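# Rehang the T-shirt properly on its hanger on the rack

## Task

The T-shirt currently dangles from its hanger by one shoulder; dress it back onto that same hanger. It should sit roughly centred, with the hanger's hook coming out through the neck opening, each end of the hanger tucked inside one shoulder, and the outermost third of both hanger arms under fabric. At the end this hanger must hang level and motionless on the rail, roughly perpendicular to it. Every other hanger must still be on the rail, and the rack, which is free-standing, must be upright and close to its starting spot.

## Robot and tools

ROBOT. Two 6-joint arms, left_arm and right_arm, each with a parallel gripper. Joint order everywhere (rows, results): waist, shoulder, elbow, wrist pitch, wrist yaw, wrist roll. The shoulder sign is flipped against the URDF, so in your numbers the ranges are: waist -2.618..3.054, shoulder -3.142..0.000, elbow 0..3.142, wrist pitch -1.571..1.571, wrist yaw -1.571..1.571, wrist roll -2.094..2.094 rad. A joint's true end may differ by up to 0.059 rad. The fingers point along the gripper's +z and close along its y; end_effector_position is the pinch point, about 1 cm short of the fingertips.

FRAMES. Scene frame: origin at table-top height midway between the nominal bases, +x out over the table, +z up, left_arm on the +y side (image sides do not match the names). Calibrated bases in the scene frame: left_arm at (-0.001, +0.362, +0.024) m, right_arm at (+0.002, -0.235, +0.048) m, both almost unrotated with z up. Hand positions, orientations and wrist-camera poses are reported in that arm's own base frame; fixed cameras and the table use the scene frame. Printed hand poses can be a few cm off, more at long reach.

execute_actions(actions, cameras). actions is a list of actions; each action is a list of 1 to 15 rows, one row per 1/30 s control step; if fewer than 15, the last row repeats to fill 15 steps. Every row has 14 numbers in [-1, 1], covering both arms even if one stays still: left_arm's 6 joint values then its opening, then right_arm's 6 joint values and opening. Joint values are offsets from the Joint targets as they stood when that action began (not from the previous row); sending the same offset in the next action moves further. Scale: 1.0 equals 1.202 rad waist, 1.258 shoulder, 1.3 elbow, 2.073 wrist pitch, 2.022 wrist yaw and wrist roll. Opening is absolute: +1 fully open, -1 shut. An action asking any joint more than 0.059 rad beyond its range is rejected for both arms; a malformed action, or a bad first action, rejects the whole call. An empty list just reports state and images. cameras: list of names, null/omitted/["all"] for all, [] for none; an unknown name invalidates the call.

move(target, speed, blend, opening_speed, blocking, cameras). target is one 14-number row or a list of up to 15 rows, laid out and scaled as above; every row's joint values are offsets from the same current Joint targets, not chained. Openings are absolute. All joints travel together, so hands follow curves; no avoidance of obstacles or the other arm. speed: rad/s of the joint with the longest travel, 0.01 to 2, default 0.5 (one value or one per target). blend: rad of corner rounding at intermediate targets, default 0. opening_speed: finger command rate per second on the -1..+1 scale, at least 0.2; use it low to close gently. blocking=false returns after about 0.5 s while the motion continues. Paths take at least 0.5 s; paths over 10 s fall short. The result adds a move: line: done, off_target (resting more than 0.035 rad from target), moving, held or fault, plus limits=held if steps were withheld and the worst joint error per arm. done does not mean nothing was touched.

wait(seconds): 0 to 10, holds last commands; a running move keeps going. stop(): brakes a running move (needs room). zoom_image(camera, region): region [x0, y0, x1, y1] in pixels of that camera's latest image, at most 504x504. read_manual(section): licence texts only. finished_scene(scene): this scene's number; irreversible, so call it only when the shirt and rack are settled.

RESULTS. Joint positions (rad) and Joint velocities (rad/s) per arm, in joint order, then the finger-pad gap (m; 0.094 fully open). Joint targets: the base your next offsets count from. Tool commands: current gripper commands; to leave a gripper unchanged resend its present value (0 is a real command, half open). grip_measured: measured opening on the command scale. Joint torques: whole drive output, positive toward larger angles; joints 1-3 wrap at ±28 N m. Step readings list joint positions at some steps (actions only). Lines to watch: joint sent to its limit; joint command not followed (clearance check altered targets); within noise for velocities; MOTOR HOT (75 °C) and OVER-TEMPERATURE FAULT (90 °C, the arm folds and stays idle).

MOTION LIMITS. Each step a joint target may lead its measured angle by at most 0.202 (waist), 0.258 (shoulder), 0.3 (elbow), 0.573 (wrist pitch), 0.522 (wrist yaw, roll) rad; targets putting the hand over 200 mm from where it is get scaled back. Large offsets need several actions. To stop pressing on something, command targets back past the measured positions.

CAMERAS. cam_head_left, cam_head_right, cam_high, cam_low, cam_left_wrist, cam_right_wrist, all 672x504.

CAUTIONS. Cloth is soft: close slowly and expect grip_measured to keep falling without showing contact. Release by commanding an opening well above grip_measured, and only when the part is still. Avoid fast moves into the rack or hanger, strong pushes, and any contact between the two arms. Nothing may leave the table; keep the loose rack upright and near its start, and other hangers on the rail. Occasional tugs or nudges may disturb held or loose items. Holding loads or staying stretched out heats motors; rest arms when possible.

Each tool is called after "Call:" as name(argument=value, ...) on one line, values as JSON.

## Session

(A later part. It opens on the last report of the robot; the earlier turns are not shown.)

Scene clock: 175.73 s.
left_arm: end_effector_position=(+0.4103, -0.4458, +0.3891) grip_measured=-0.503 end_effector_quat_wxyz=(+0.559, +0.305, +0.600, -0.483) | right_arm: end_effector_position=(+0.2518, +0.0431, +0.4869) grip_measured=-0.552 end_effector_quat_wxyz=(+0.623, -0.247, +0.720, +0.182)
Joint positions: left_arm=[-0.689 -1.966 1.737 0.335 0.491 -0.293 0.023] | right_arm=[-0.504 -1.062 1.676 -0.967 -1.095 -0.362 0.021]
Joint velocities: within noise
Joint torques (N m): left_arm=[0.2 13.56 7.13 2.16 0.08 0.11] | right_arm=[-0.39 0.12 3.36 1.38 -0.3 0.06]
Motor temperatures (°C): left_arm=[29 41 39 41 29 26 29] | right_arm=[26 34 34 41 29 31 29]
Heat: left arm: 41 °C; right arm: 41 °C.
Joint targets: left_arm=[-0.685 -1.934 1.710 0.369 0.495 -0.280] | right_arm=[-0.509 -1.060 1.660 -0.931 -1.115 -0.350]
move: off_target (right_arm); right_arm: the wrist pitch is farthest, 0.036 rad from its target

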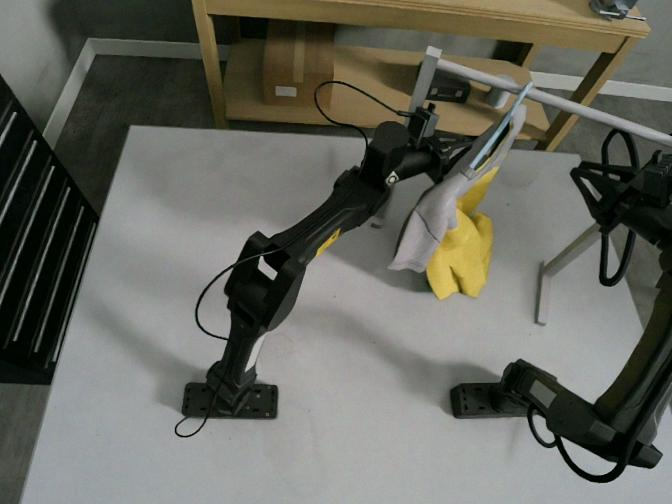

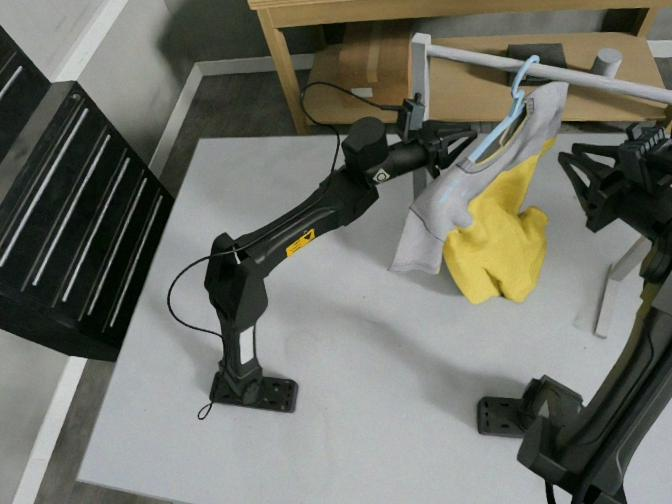

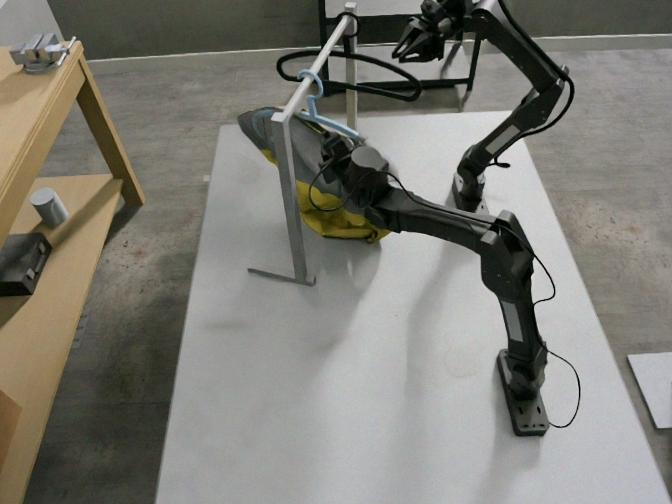

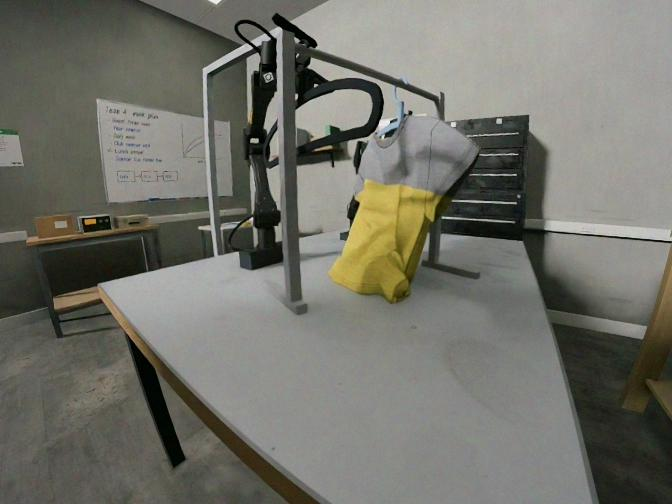

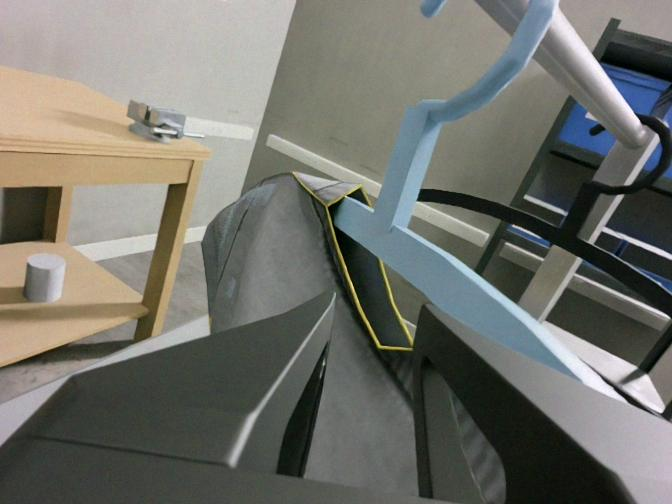

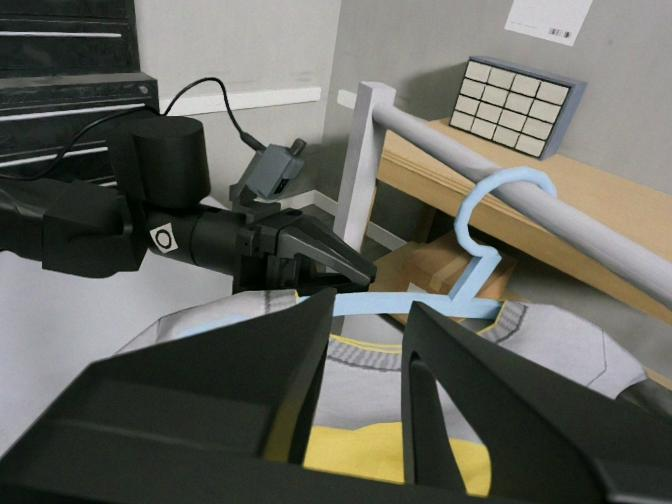

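Call:
move(target=[0.116,0.142,-0.062,-0.082,0.052,0,-0.5, 0,0,0,0,0,0,-0.55], speed=0.5)

Call:
zoom_image(camera="cam_low", region=[280, 60, 480, 300])

Call:
zoom_image(camera="cam_high", region=[220, 60, 460, 240])

Call:
zoom_image(camera="cam_head_left", region=[380, 60, 580, 300])

Call:
zoom_image(camera="cam_right_wrist", region=[240, 120, 660, 420])

Scene clock: 177.47 s.
left_arm: end_effector_position=(+0.4084, -0.3613, +0.4409) grip_measured=-0.503 end_effector_quat_wxyz=(+0.581, +0.298, +0.595, -0.468) | right_arm: end_effector_position=(+0.2518, +0.0431, +0.4869) grip_measured=-0.552 end_effector_quat_wxyz=(+0.623, -0.247, +0.720, +0.182)
Joint positions: left_arm=[-0.541 -1.762 1.654 0.246 0.597 -0.291 0.023] | right_arm=[-0.504 -1.062 1.676 -0.967 -1.095 -0.362 0.021]
Joint velocities: within noise
Joint torques (N m): left_arm=[-0.36 9.43 7.15 1.35 0 0.1] | right_arm=[-0.39 0.12 3.34 1.38 -0.29 0.07]
Motor temperatures (°C): left_arm=[29 41 39 41 29 26 29] | right_arm=[26 34 34 40 29 31 29]
Heat: left arm: 41 °C; right arm: 40 °C.
Joint targets: left_arm=[-0.546 -1.756 1.629 0.199 0.600 -0.280] | right_arm=[-0.509 -1.060 1.660 -0.931 -1.115 -0.350]
move: off_target (left_arm, right_arm); left_arm: the wrist pitch is farthest, 0.047 rad from its target; right_arm: the wrist pitch is farthest, 0.036 rad from its target

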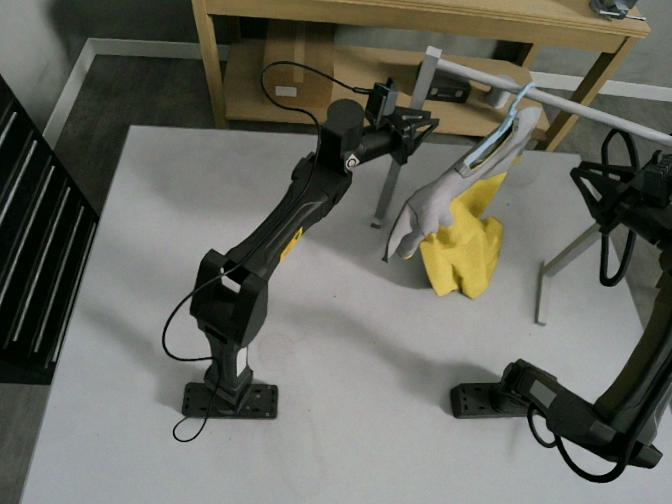

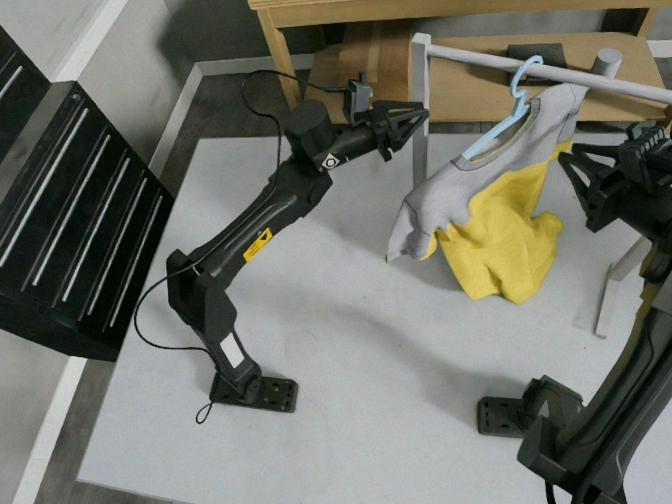

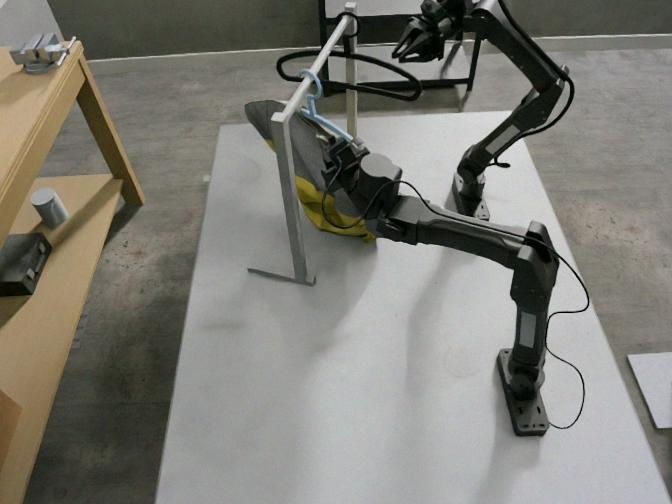

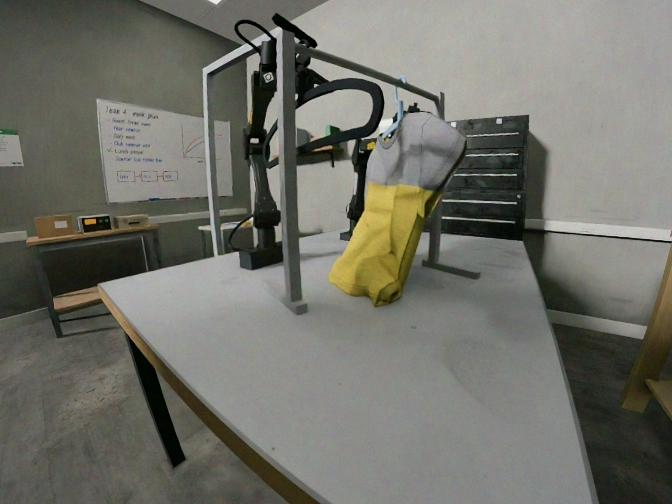

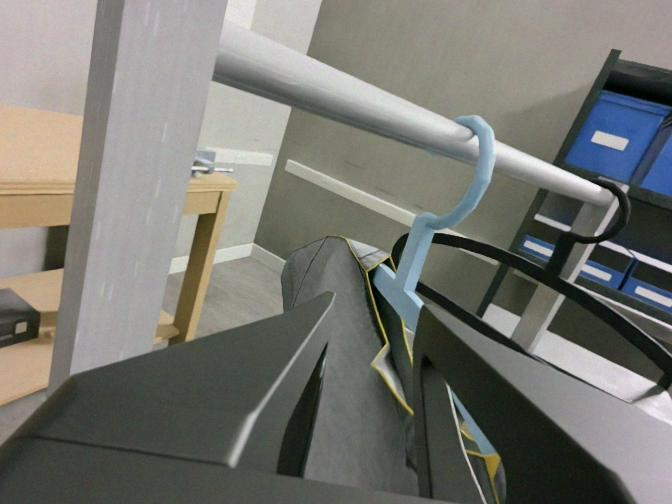

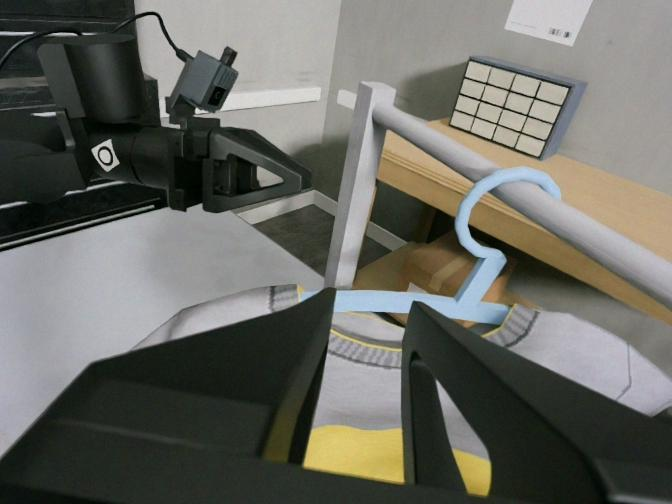

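Scaled by 2.100 from the camera's 672x504 image, which has a finer 960x720 frame.

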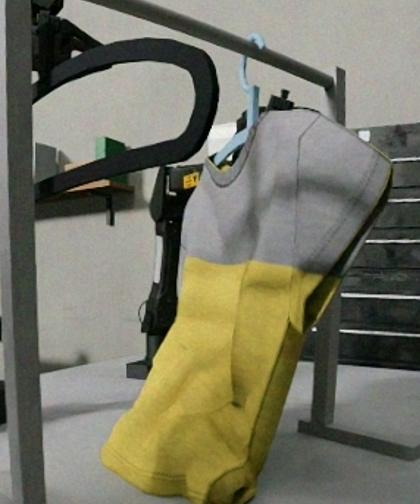

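Scaled by 2.100 from the camera's 672x504 image, which has a finer 960x720 frame.

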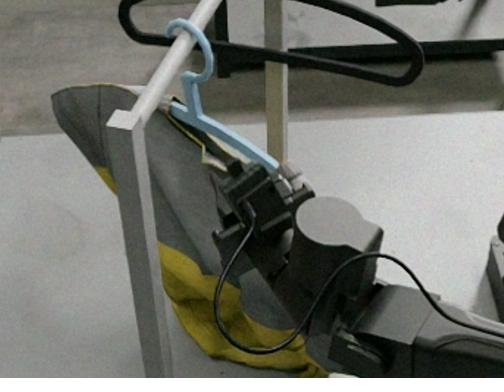

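Scaled by 2.100 from the camera's 672x504 image, which has a finer 960x720 frame.

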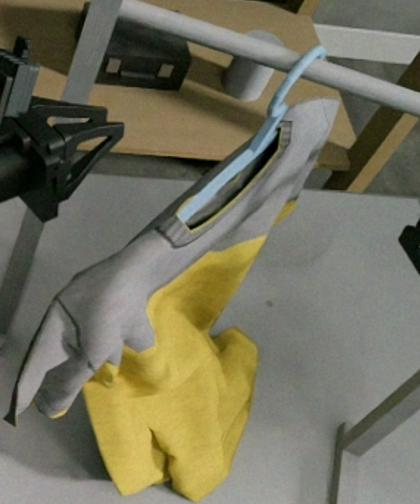

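Scaled by 1.200 from the camera's 672x504 image, which has a finer 960x720 frame.

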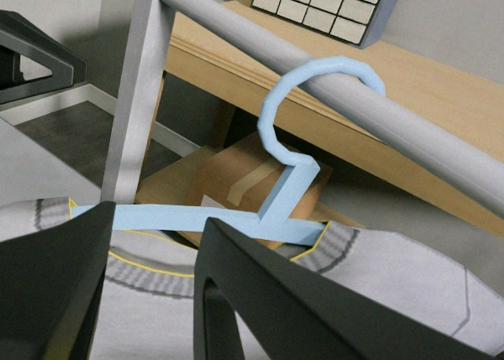

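Call:
move(target=[0,0,0,0,0,0,-0.5, -0.004,-0.173,-0.375,0.397,-0.049,0.843,-0.15], speed=0.9)

Call:
zoom_image(camera="cam_low", region=[280, 60, 480, 300])

Call:
zoom_image(camera="cam_head_left", region=[380, 60, 580, 300])

Scene clock: 186.43 s.
left_arm: end_effector_position=(+0.4084, -0.3613, +0.4406) grip_measured=-0.503 end_effector_quat_wxyz=(+0.581, +0.298, +0.596, -0.468) | right_arm: end_effector_position=(+0.3644, -0.0122, +0.3760) grip_measured=-0.152 end_effector_quat_wxyz=(+0.282, +0.315, +0.667, +0.614)
Joint positions: left_arm=[-0.541 -1.762 1.654 0.244 0.597 -0.291 0.023] | right_arm=[-0.509 -1.276 1.185 -0.151 -1.197 1.354 0.04]
Joint velocities: within noise
Joint torques (N m): left_arm=[-0.44 9.59 7.17 1.36 0.03 0.05] | right_arm=[-0.39 3.89 5.41 1.38 -0.23 0.02]
Motor temperatures (°C): left_arm=[29 40 39 41 29 26 29] | right_arm=[26 34 33 40 29 30 29]
Heat: left arm: 41 °C; right arm: 40 °C.
Joint targets: left_arm=[-0.546 -1.756 1.629 0.199 0.600 -0.280] | right_arm=[-0.514 -1.278 1.173 -0.108 -1.214 1.355]
move: off_target (left_arm, right_arm); left_arm: the wrist pitch is farthest, 0.045 rad from its target; right_arm: the wrist pitch is farthest, 0.043 rad from its target

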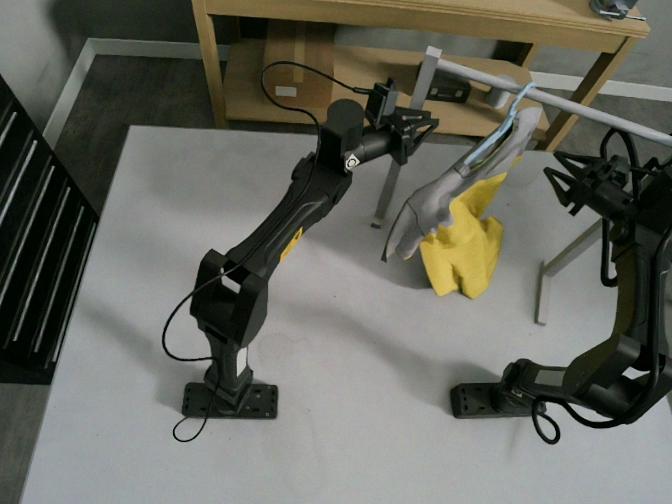

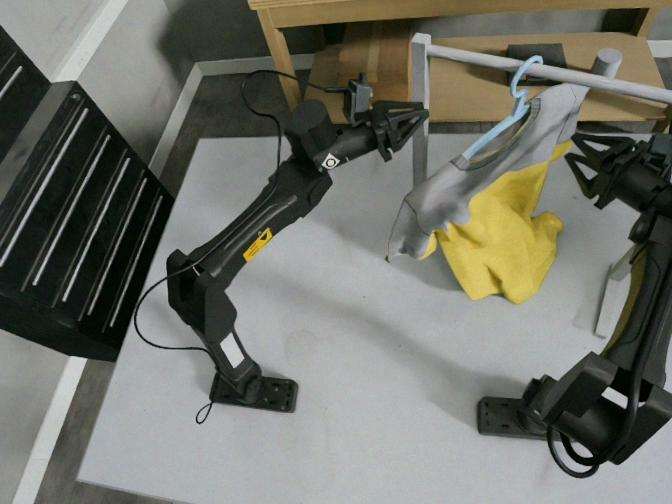

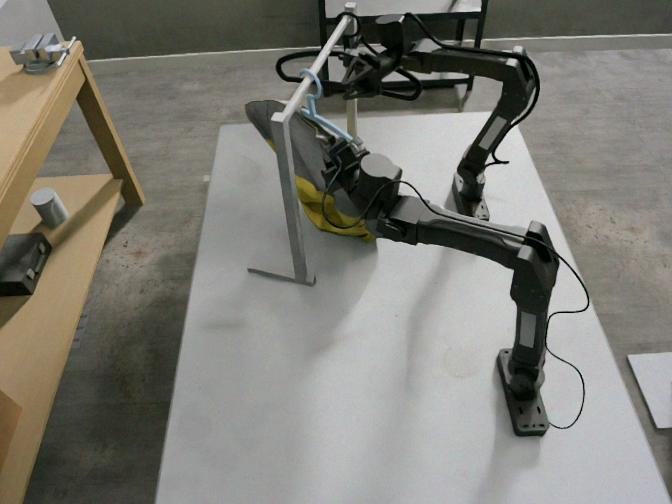

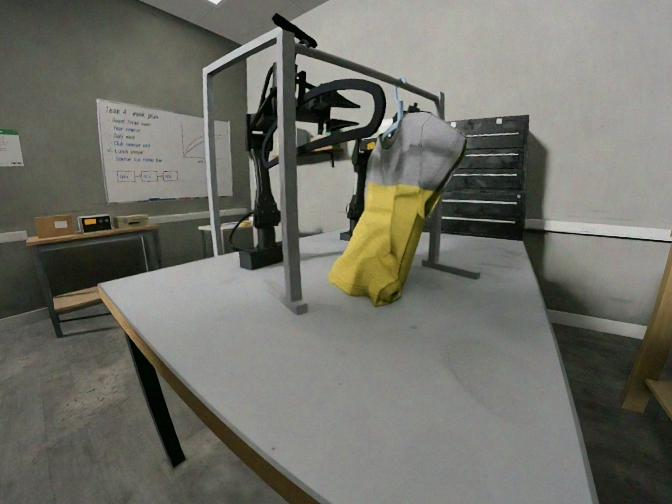

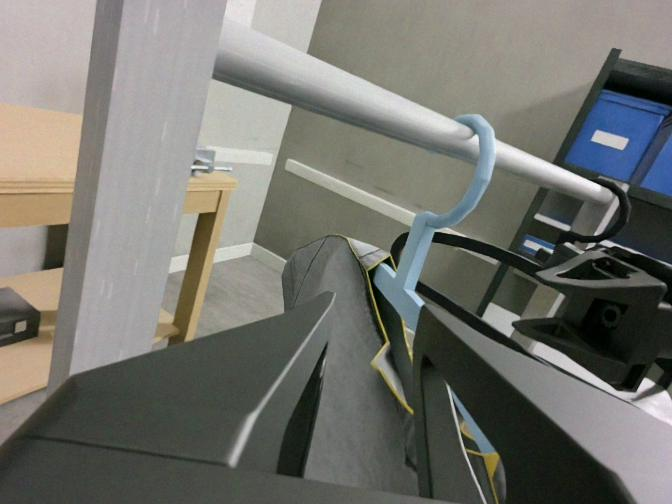

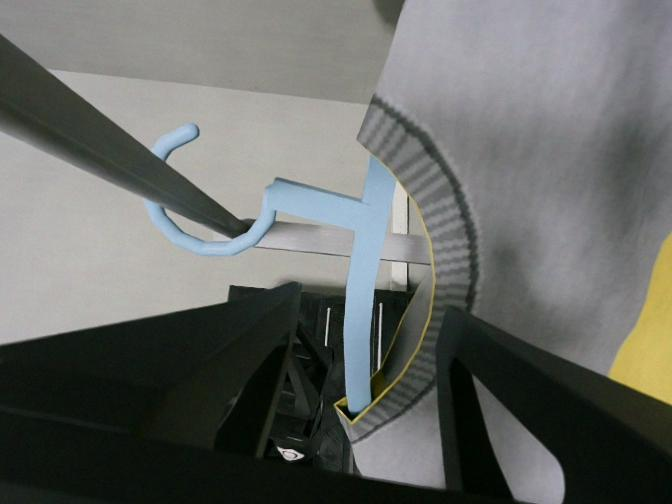

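Scaled by 2.100 from the camera's 672x504 image, which has a finer 960x720 frame.

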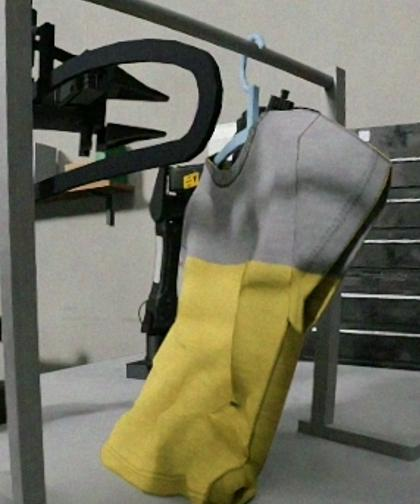

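Scaled by 2.100 from the camera's 672x504 image, which has a finer 960x720 frame.

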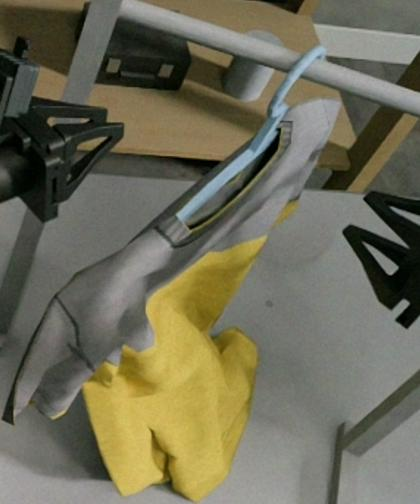

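Call:
execute_actions(actions=[], cameras=["cam_right_wrist","cam_high","cam_head_left"])

Scene clock: 187.37 s.
left_arm: end_effector_position=(+0.4084, -0.3613, +0.4406) grip_measured=-0.503 end_effector_quat_wxyz=(+0.581, +0.298, +0.596, -0.468) | right_arm: end_effector_position=(+0.3645, -0.0122, +0.3762) grip_measured=-0.152 end_effector_quat_wxyz=(+0.283, +0.315, +0.667, +0.614)
Joint positions: left_arm=[-0.541 -1.762 1.654 0.244 0.597 -0.291 0.023] | right_arm=[-0.509 -1.276 1.185 -0.15 -1.197 1.354 0.04]
Joint velocities: within noise
Joint torques (N m): left_arm=[-0.27 9.57 7.02 1.35 0.03 0.11] | right_arm=[-0.38 3.88 5.41 1.41 -0.22 0.01]
Motor temperatures (°C): left_arm=[29 40 39 41 29 26 29] | right_arm=[26 34 33 40 29 30 29]
Heat: left arm: 41 °C; right arm: 40 °C.
Joint targets: left_arm=[-0.546 -1.756 1.629 0.199 0.600 -0.280] | right_arm=[-0.514 -1.278 1.173 -0.108 -1.214 1.355]
Tool commands: left_gripper/opening=-0.5 right_gripper/opening=-0.15
Images, in order (width x height): cam_head_left 672x504, cam_high 672x504, cam_right_wrist 672x504.

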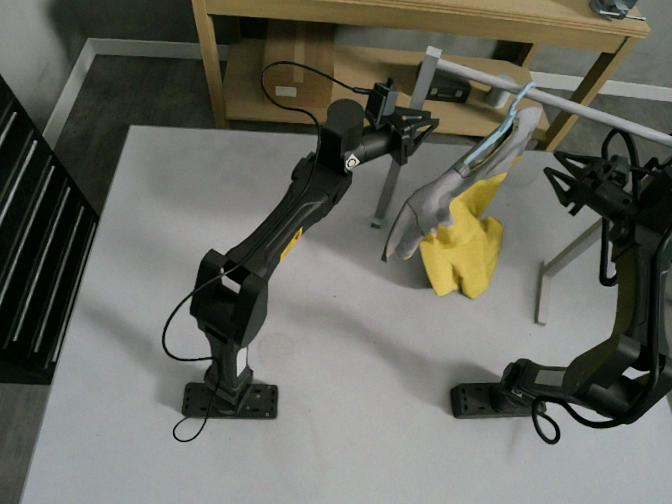

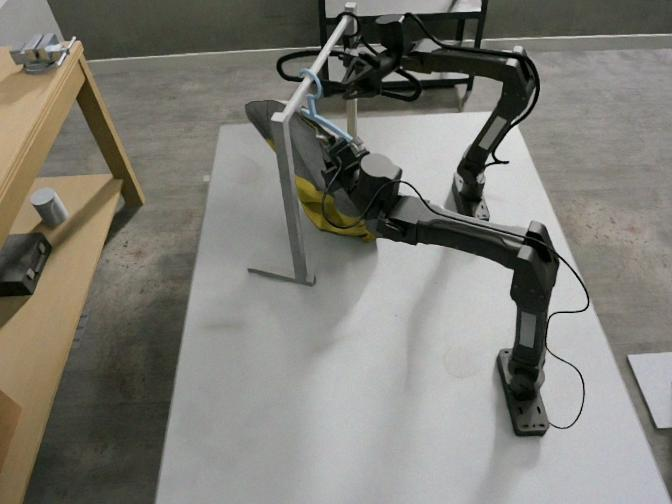

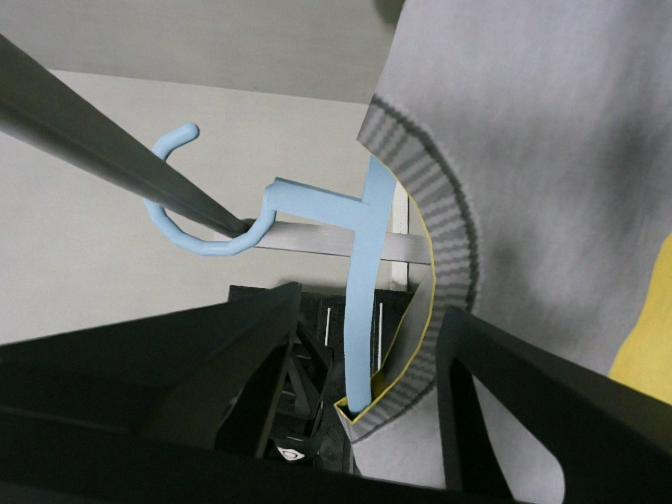

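Call:
execute_actions(actions=[], cameras=["cam_left_wrist","cam_head_right","cam_low"])

Call:
zoom_image(camera="cam_head_right", region=[300, 60, 660, 330])

Scene clock: 190.33 s.
left_arm: end_effector_position=(+0.4084, -0.3613, +0.4406) grip_measured=-0.503 end_effector_quat_wxyz=(+0.581, +0.298, +0.596, -0.468) | right_arm: end_effector_position=(+0.3645, -0.0122, +0.3762) grip_measured=-0.152 end_effector_quat_wxyz=(+0.282, +0.315, +0.667, +0.614)
Joint positions: left_arm=[-0.541 -1.762 1.654 0.244 0.597 -0.291 0.023] | right_arm=[-0.509 -1.276 1.185 -0.15 -1.197 1.356 0.04]
Joint velocities: within noise
Joint torques (N m): left_arm=[-0.42 9.55 7.19 1.36 0 0.11] | right_arm=[-0.4 3.92 5.38 1.4 -0.22 0]
Motor temperatures (°C): left_arm=[29 40 39 41 29 26 29] | right_arm=[26 34 33 41 29 30 29]
Heat: left arm: 41 °C; right arm: 41 °C.
Joint targets: left_arm=[-0.546 -1.756 1.629 0.199 0.600 -0.280] | right_arm=[-0.514 -1.278 1.173 -0.108 -1.214 1.355]
Tool commands: left_gripper/opening=-0.5 right_gripper/opening=-0.15
Images, in order (width x height): cam_head_right 672x504, cam_low 672x504, cam_left_wrist 672x504.

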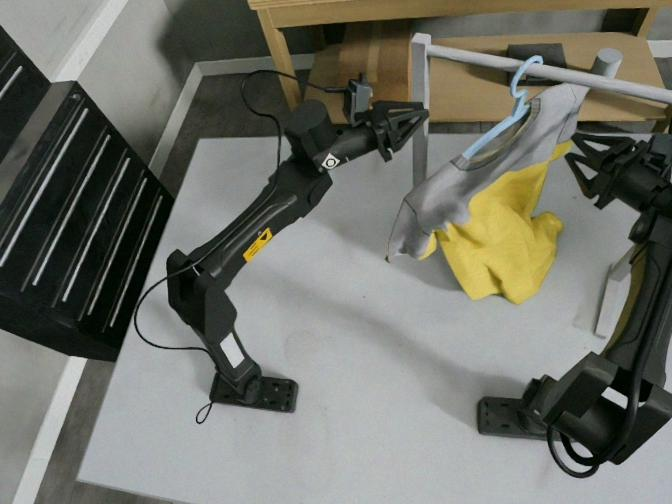

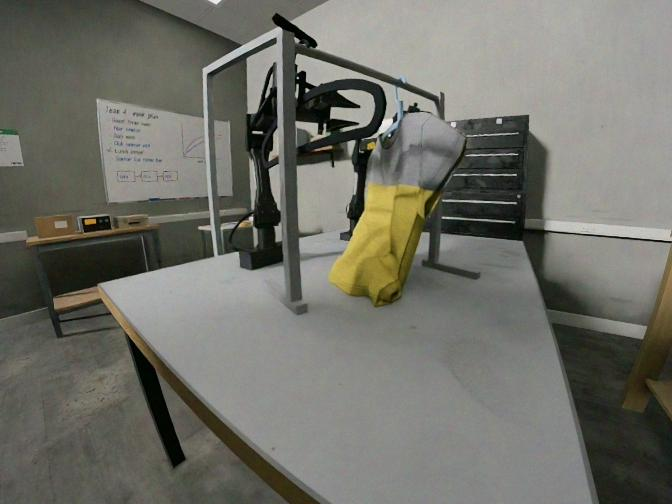

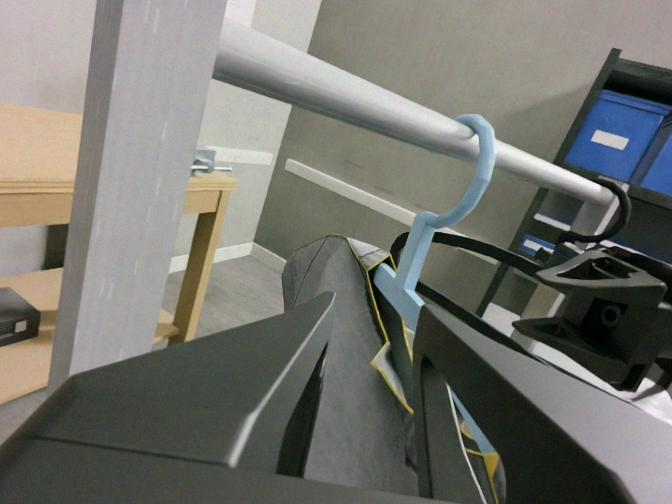

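Scaled by 1.400 from the camera's 672x504 image, which has a finer 960x720 frame.

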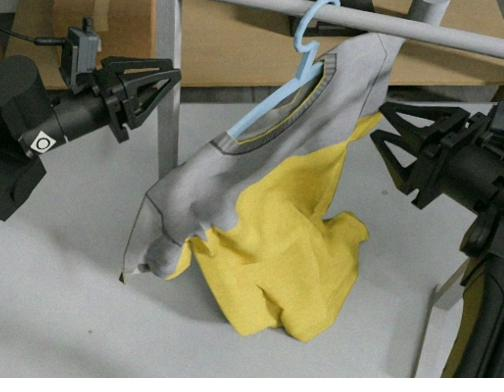

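Call:
move(target=[0,0,0,0,0,0,-0.5,0.2371,-0.1447,0.0646,0.0950,0.1380,0.0507,-0.47], speed=0.3, cameras=["cam_right_wrist","cam_head_left","cam_left_wrist"])

Scene clock: 194.97 s.
left_arm: end_effector_position=(+0.4084, -0.3613, +0.4406) grip_measured=-0.503 end_effector_quat_wxyz=(+0.581, +0.298, +0.596, -0.468) | right_arm: end_effector_position=(+0.4358, +0.0465, +0.3451) grip_measured=-0.468 end_effector_quat_wxyz=(+0.260, +0.326, +0.673, +0.611)
Joint positions: left_arm=[-0.541 -1.762 1.654 0.244 0.597 -0.291 0.023] | right_arm=[-0.23 -1.454 1.211 0.042 -0.937 1.457 0.025]
Joint velocities: within noise
Joint torques (N m): left_arm=[-0.5 9.66 6.99 1.34 0.05 0.15] | right_arm=[0.05 5.46 9.81 1.56 -0.03 -0.01]
Motor temperatures (°C): left_arm=[29 40 39 40 29 26 28] | right_arm=[26 34 34 41 29 30 29]
Heat: left arm: 40 °C; right arm: 41 °C.
Joint targets: left_arm=[-0.546 -1.756 1.629 0.199 0.600 -0.280] | right_arm=[-0.229 -1.460 1.257 0.089 -0.935 1.458]
move: off_target (left_arm, right_arm); left_arm: the wrist pitch is farthest, 0.045 rad from its target; right_arm: the wrist pitch is farthest, 0.047 rad from its target
Images, in order (width x height): cam_head_left 672x504, cam_left_wrist 672x504, cam_right_wrist 672x504.

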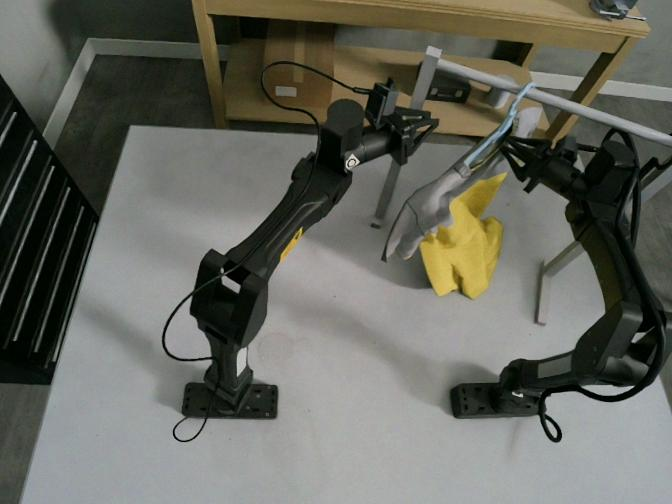

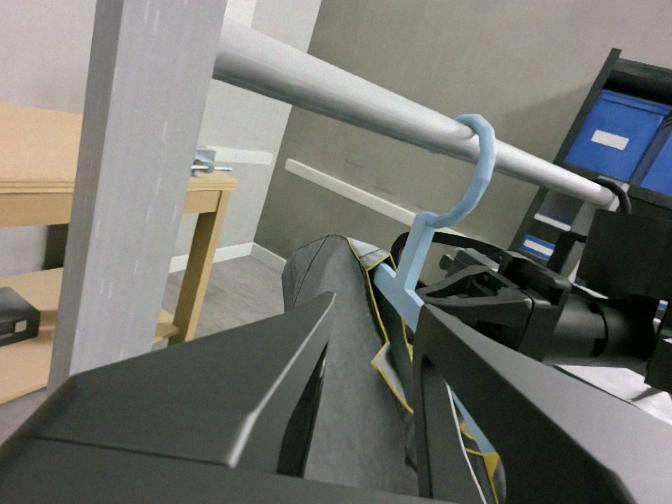

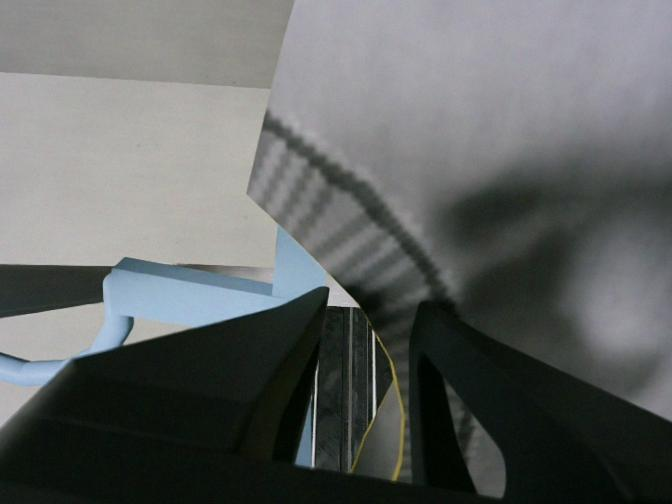

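Call:
move(target=[[0,0,0,0,0,0,-0.5,-0.083,0.0506,0.0146,-0.0333,-0.0485,-0.0178,-0.47],[0,0,0,0,0,0,-0.5,0,0,0.0369,0,0,0,-0.47]], speed=0.3, cameras=["cam_right_wrist","cam_left_wrist"])

Scene clock: 196.87 s.
left_arm: end_effector_position=(+0.4084, -0.3613, +0.4406) grip_measured=-0.503 end_effector_quat_wxyz=(+0.581, +0.298, +0.596, -0.468) | right_arm: end_effector_position=(+0.4370, +0.0469, +0.3675) grip_measured=-0.468 end_effector_quat_wxyz=(+0.280, +0.308, +0.670, +0.615)
Joint positions: left_arm=[-0.541 -1.762 1.654 0.244 0.597 -0.291 0.023] | right_arm=[-0.228 -1.453 1.262 0.045 -0.937 1.457 0.025]
Joint velocities: within noise
Joint torques (N m): left_arm=[-0.49 9.47 7.15 1.31 0.08 0.14] | right_arm=[-0.05 5.39 9.52 1.55 0 0.01]
Motor temperatures (°C): left_arm=[29 40 39 40 29 26 28] | right_arm=[26 34 34 41 29 30 29]
Heat: left arm: 40 °C; right arm: 41 °C.
Joint targets: left_arm=[-0.546 -1.756 1.629 0.199 0.600 -0.280] | right_arm=[-0.229 -1.460 1.304 0.089 -0.935 1.458]
move: off_target (left_arm, right_arm); left_arm: the wrist pitch is farthest, 0.045 rad from its target; right_arm: the wrist pitch is farthest, 0.044 rad from its target
Images, in order (width x height): cam_left_wrist 672x504, cam_right_wrist 672x504.

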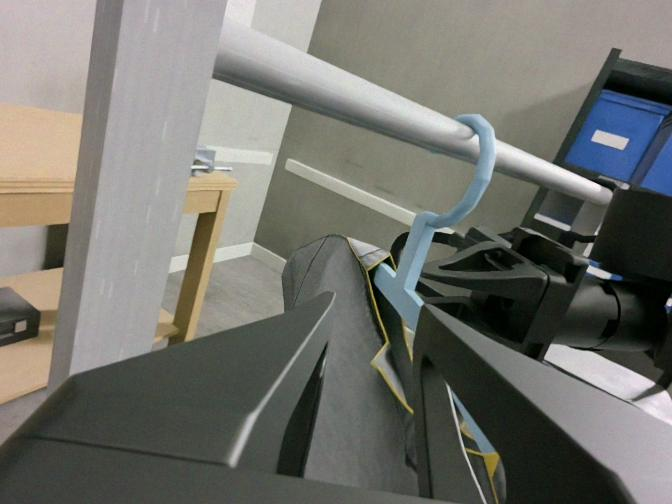

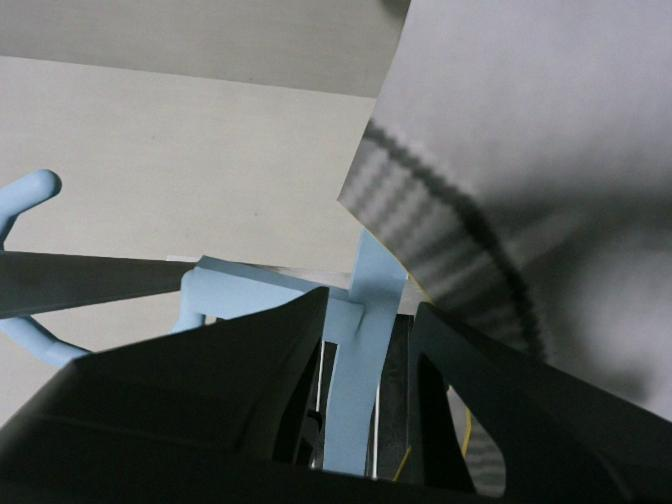

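Call:
move(target=[[0,0,0,0,0,0,-0.5,-0.0186,-0.0334,0.0354,-0.0029,-0.0037,-0.004,-0.47],[0,0,0,0,0,0,-0.5,0.0204,-0.066,0.0597,0.0068,0.0190,0,-0.47]], speed=0.15, cameras=["cam_right_wrist","cam_left_wrist"])

Scene clock: 199.50 s.
left_arm: end_effector_position=(+0.4084, -0.3613, +0.4406) grip_measured=-0.503 end_effector_quat_wxyz=(+0.581, +0.298, +0.596, -0.468) | right_arm: end_effector_position=(+0.4616, +0.0459, +0.3670) grip_measured=-0.468 end_effector_quat_wxyz=(+0.287, +0.312, +0.668, +0.611)
Joint positions: left_arm=[-0.541 -1.762 1.654 0.244 0.597 -0.291 0.023] | right_arm=[-0.208 -1.535 1.336 0.056 -0.898 1.457 0.025]
Joint velocities: within noise
Joint torques (N m): left_arm=[-0.39 9.4 7.12 1.37 0.08 0.14] | right_arm=[0.31 6.15 9.83 1.59 0.03 0.01]
Motor temperatures (°C): left_arm=[29 40 39 40 29 26 28] | right_arm=[26 34 34 41 29 30 29]
Heat: left arm: 40 °C; right arm: 41 °C.
Joint targets: left_arm=[-0.546 -1.756 1.629 0.199 0.600 -0.280] | right_arm=[-0.204 -1.543 1.382 0.103 -0.897 1.458]
move: off_target (left_arm, right_arm); left_arm: the wrist pitch is farthest, 0.045 rad from its target; right_arm: the wrist pitch is farthest, 0.047 rad from its target
Images, in order (width x height): cam_left_wrist 672x504, cam_right_wrist 672x504.

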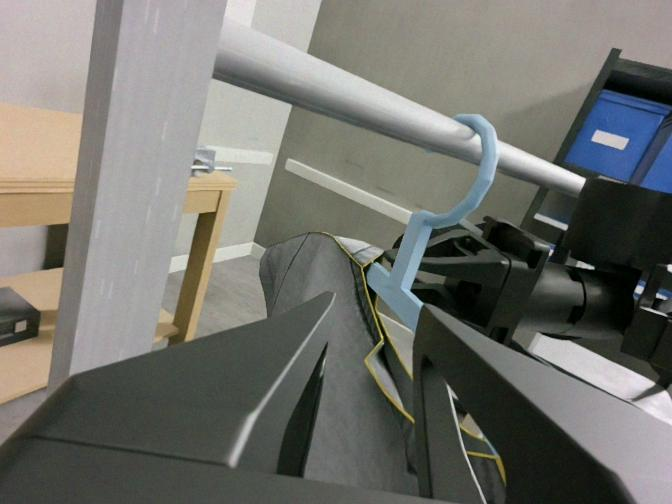

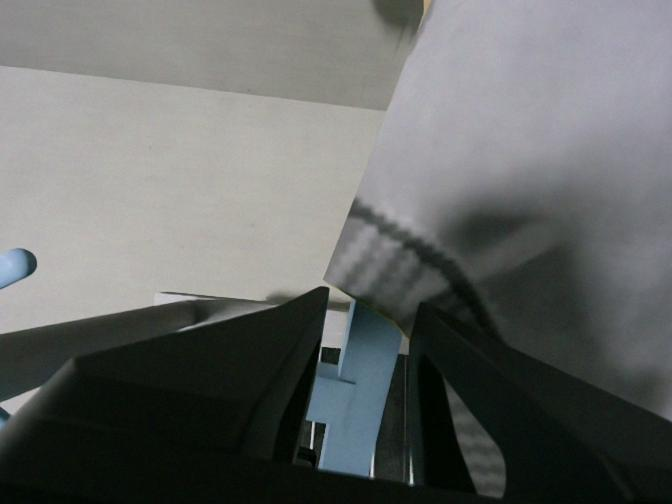

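Call:
move(target=[[0,0,0,0,0,0,-0.5,-0.0029,0.0273,-0.0255,-0.0016,-0.0053,0.0005,-0.47],[0,0,0,0,0,0,-0.5,0.0339,-0.0037,-0.0028,0.0075,0.0162,0.005,-0.47]], speed=0.12, cameras=["cam_right_wrist","cam_left_wrist"])

Scene clock: 201.43 s.
left_arm: end_effector_position=(+0.4084, -0.3613, +0.4406) grip_measured=-0.503 end_effector_quat_wxyz=(+0.581, +0.298, +0.596, -0.468) | right_arm: end_effector_position=(+0.4634, +0.0602, +0.3689) grip_measured=-0.468 end_effector_quat_wxyz=(+0.286, +0.308, +0.668, +0.614)
Joint positions: left_arm=[-0.541 -1.762 1.654 0.244 0.597 -0.291 0.023] | right_arm=[-0.168 -1.535 1.336 0.07 -0.866 1.468 0.025]
Joint velocities: within noise
Joint torques (N m): left_arm=[-0.36 9.62 7.17 1.3 0.02 0.13] | right_arm=[0.35 5.79 9.58 1.62 0.02 0.01]
Motor temperatures (°C): left_arm=[29 40 39 40 29 26 28] | right_arm=[26 34 34 41 29 30 29]
Heat: left arm: 40 °C; right arm: 41 °C.
Joint targets: left_arm=[-0.546 -1.756 1.629 0.199 0.600 -0.280] | right_arm=[-0.163 -1.547 1.378 0.119 -0.864 1.468]
move: off_target (left_arm, right_arm); left_arm: the wrist pitch is farthest, 0.045 rad from its target; right_arm: the wrist pitch is farthest, 0.049 rad from its target
Images, in order (width x height): cam_left_wrist 672x504, cam_right_wrist 672x504.

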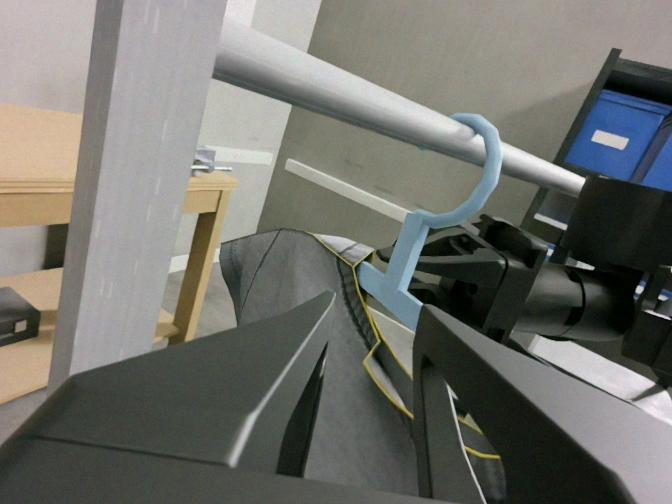

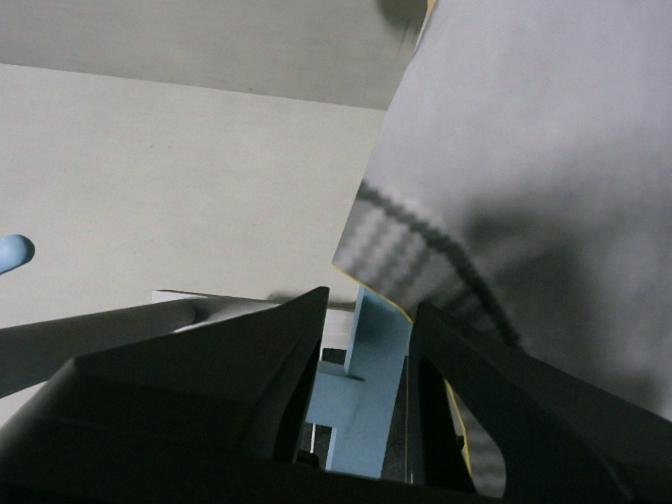

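Call:
move(target=[[0,0,0,0,0,0,-0.5,0.0164,-0.0138,0.0054,0.0041,0.0096,0.002,-0.47],[0,0,0,0,0,0,-0.5,0.0164,-0.0138,0.0054,0.0041,0.0096,0.002,-0.63]], speed=0.12, opening_speed=0.5, cameras=["cam_right_wrist","cam_left_wrist","cam_head_right"])

Scene clock: 203.13 s.
left_arm: end_effector_position=(+0.4084, -0.3613, +0.4406) grip_measured=-0.503 end_effector_quat_wxyz=(+0.581, +0.298, +0.596, -0.468) | right_arm: end_effector_position=(+0.4701, +0.0651, +0.3635) grip_measured=-0.627 end_effector_quat_wxyz=(+0.283, +0.313, +0.668, +0.612)
Joint positions: left_arm=[-0.541 -1.762 1.654 0.244 0.597 -0.291 0.023] | right_arm=[-0.149 -1.556 1.341 0.08 -0.845 1.474 0.018]
Joint velocities: within noise
Joint torques (N m): left_arm=[-0.29 9.65 7.28 1.35 0.03 0.09] | right_arm=[0.4 6.27 9.78 1.6 0 -0.02]
Motor temperatures (°C): left_arm=[29 40 39 40 29 26 28] | right_arm=[26 34 34 41 29 30 29]
Heat: left arm: 40 °C; right arm: 41 °C.
Joint targets: left_arm=[-0.546 -1.756 1.629 0.199 0.600 -0.280] | right_arm=[-0.144 -1.565 1.386 0.128 -0.844 1.472]
move: off_target (left_arm, right_arm); target 2's new numbers were sent with right_arm's wrist pitch 0.050 rad from that target; left_arm: the wrist pitch is farthest, 0.045 rad from its target; right_arm: the wrist pitch is farthest, 0.047 rad from its target
Images, in order (width x height): cam_head_right 672x504, cam_left_wrist 672x504, cam_right_wrist 672x504.

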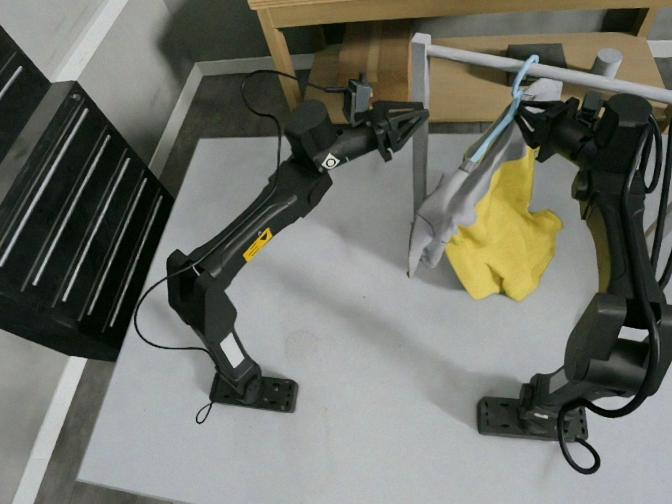

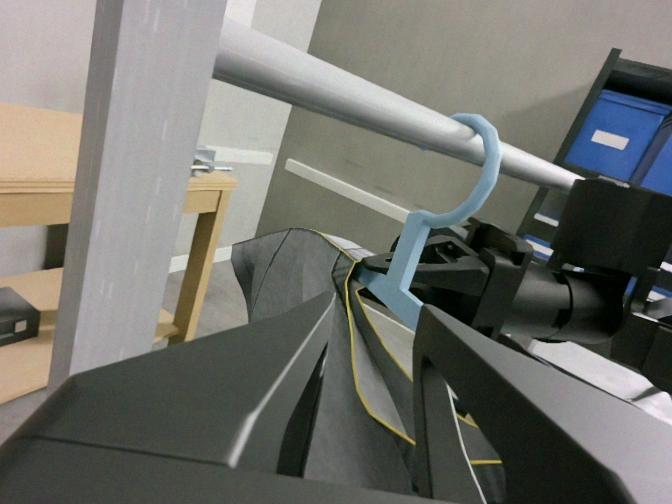

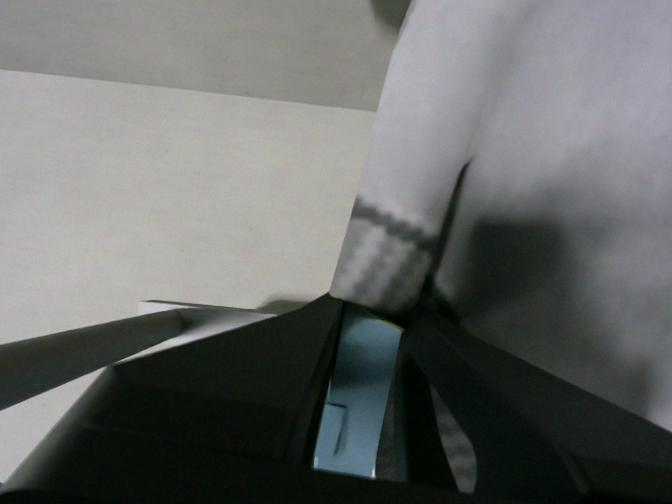

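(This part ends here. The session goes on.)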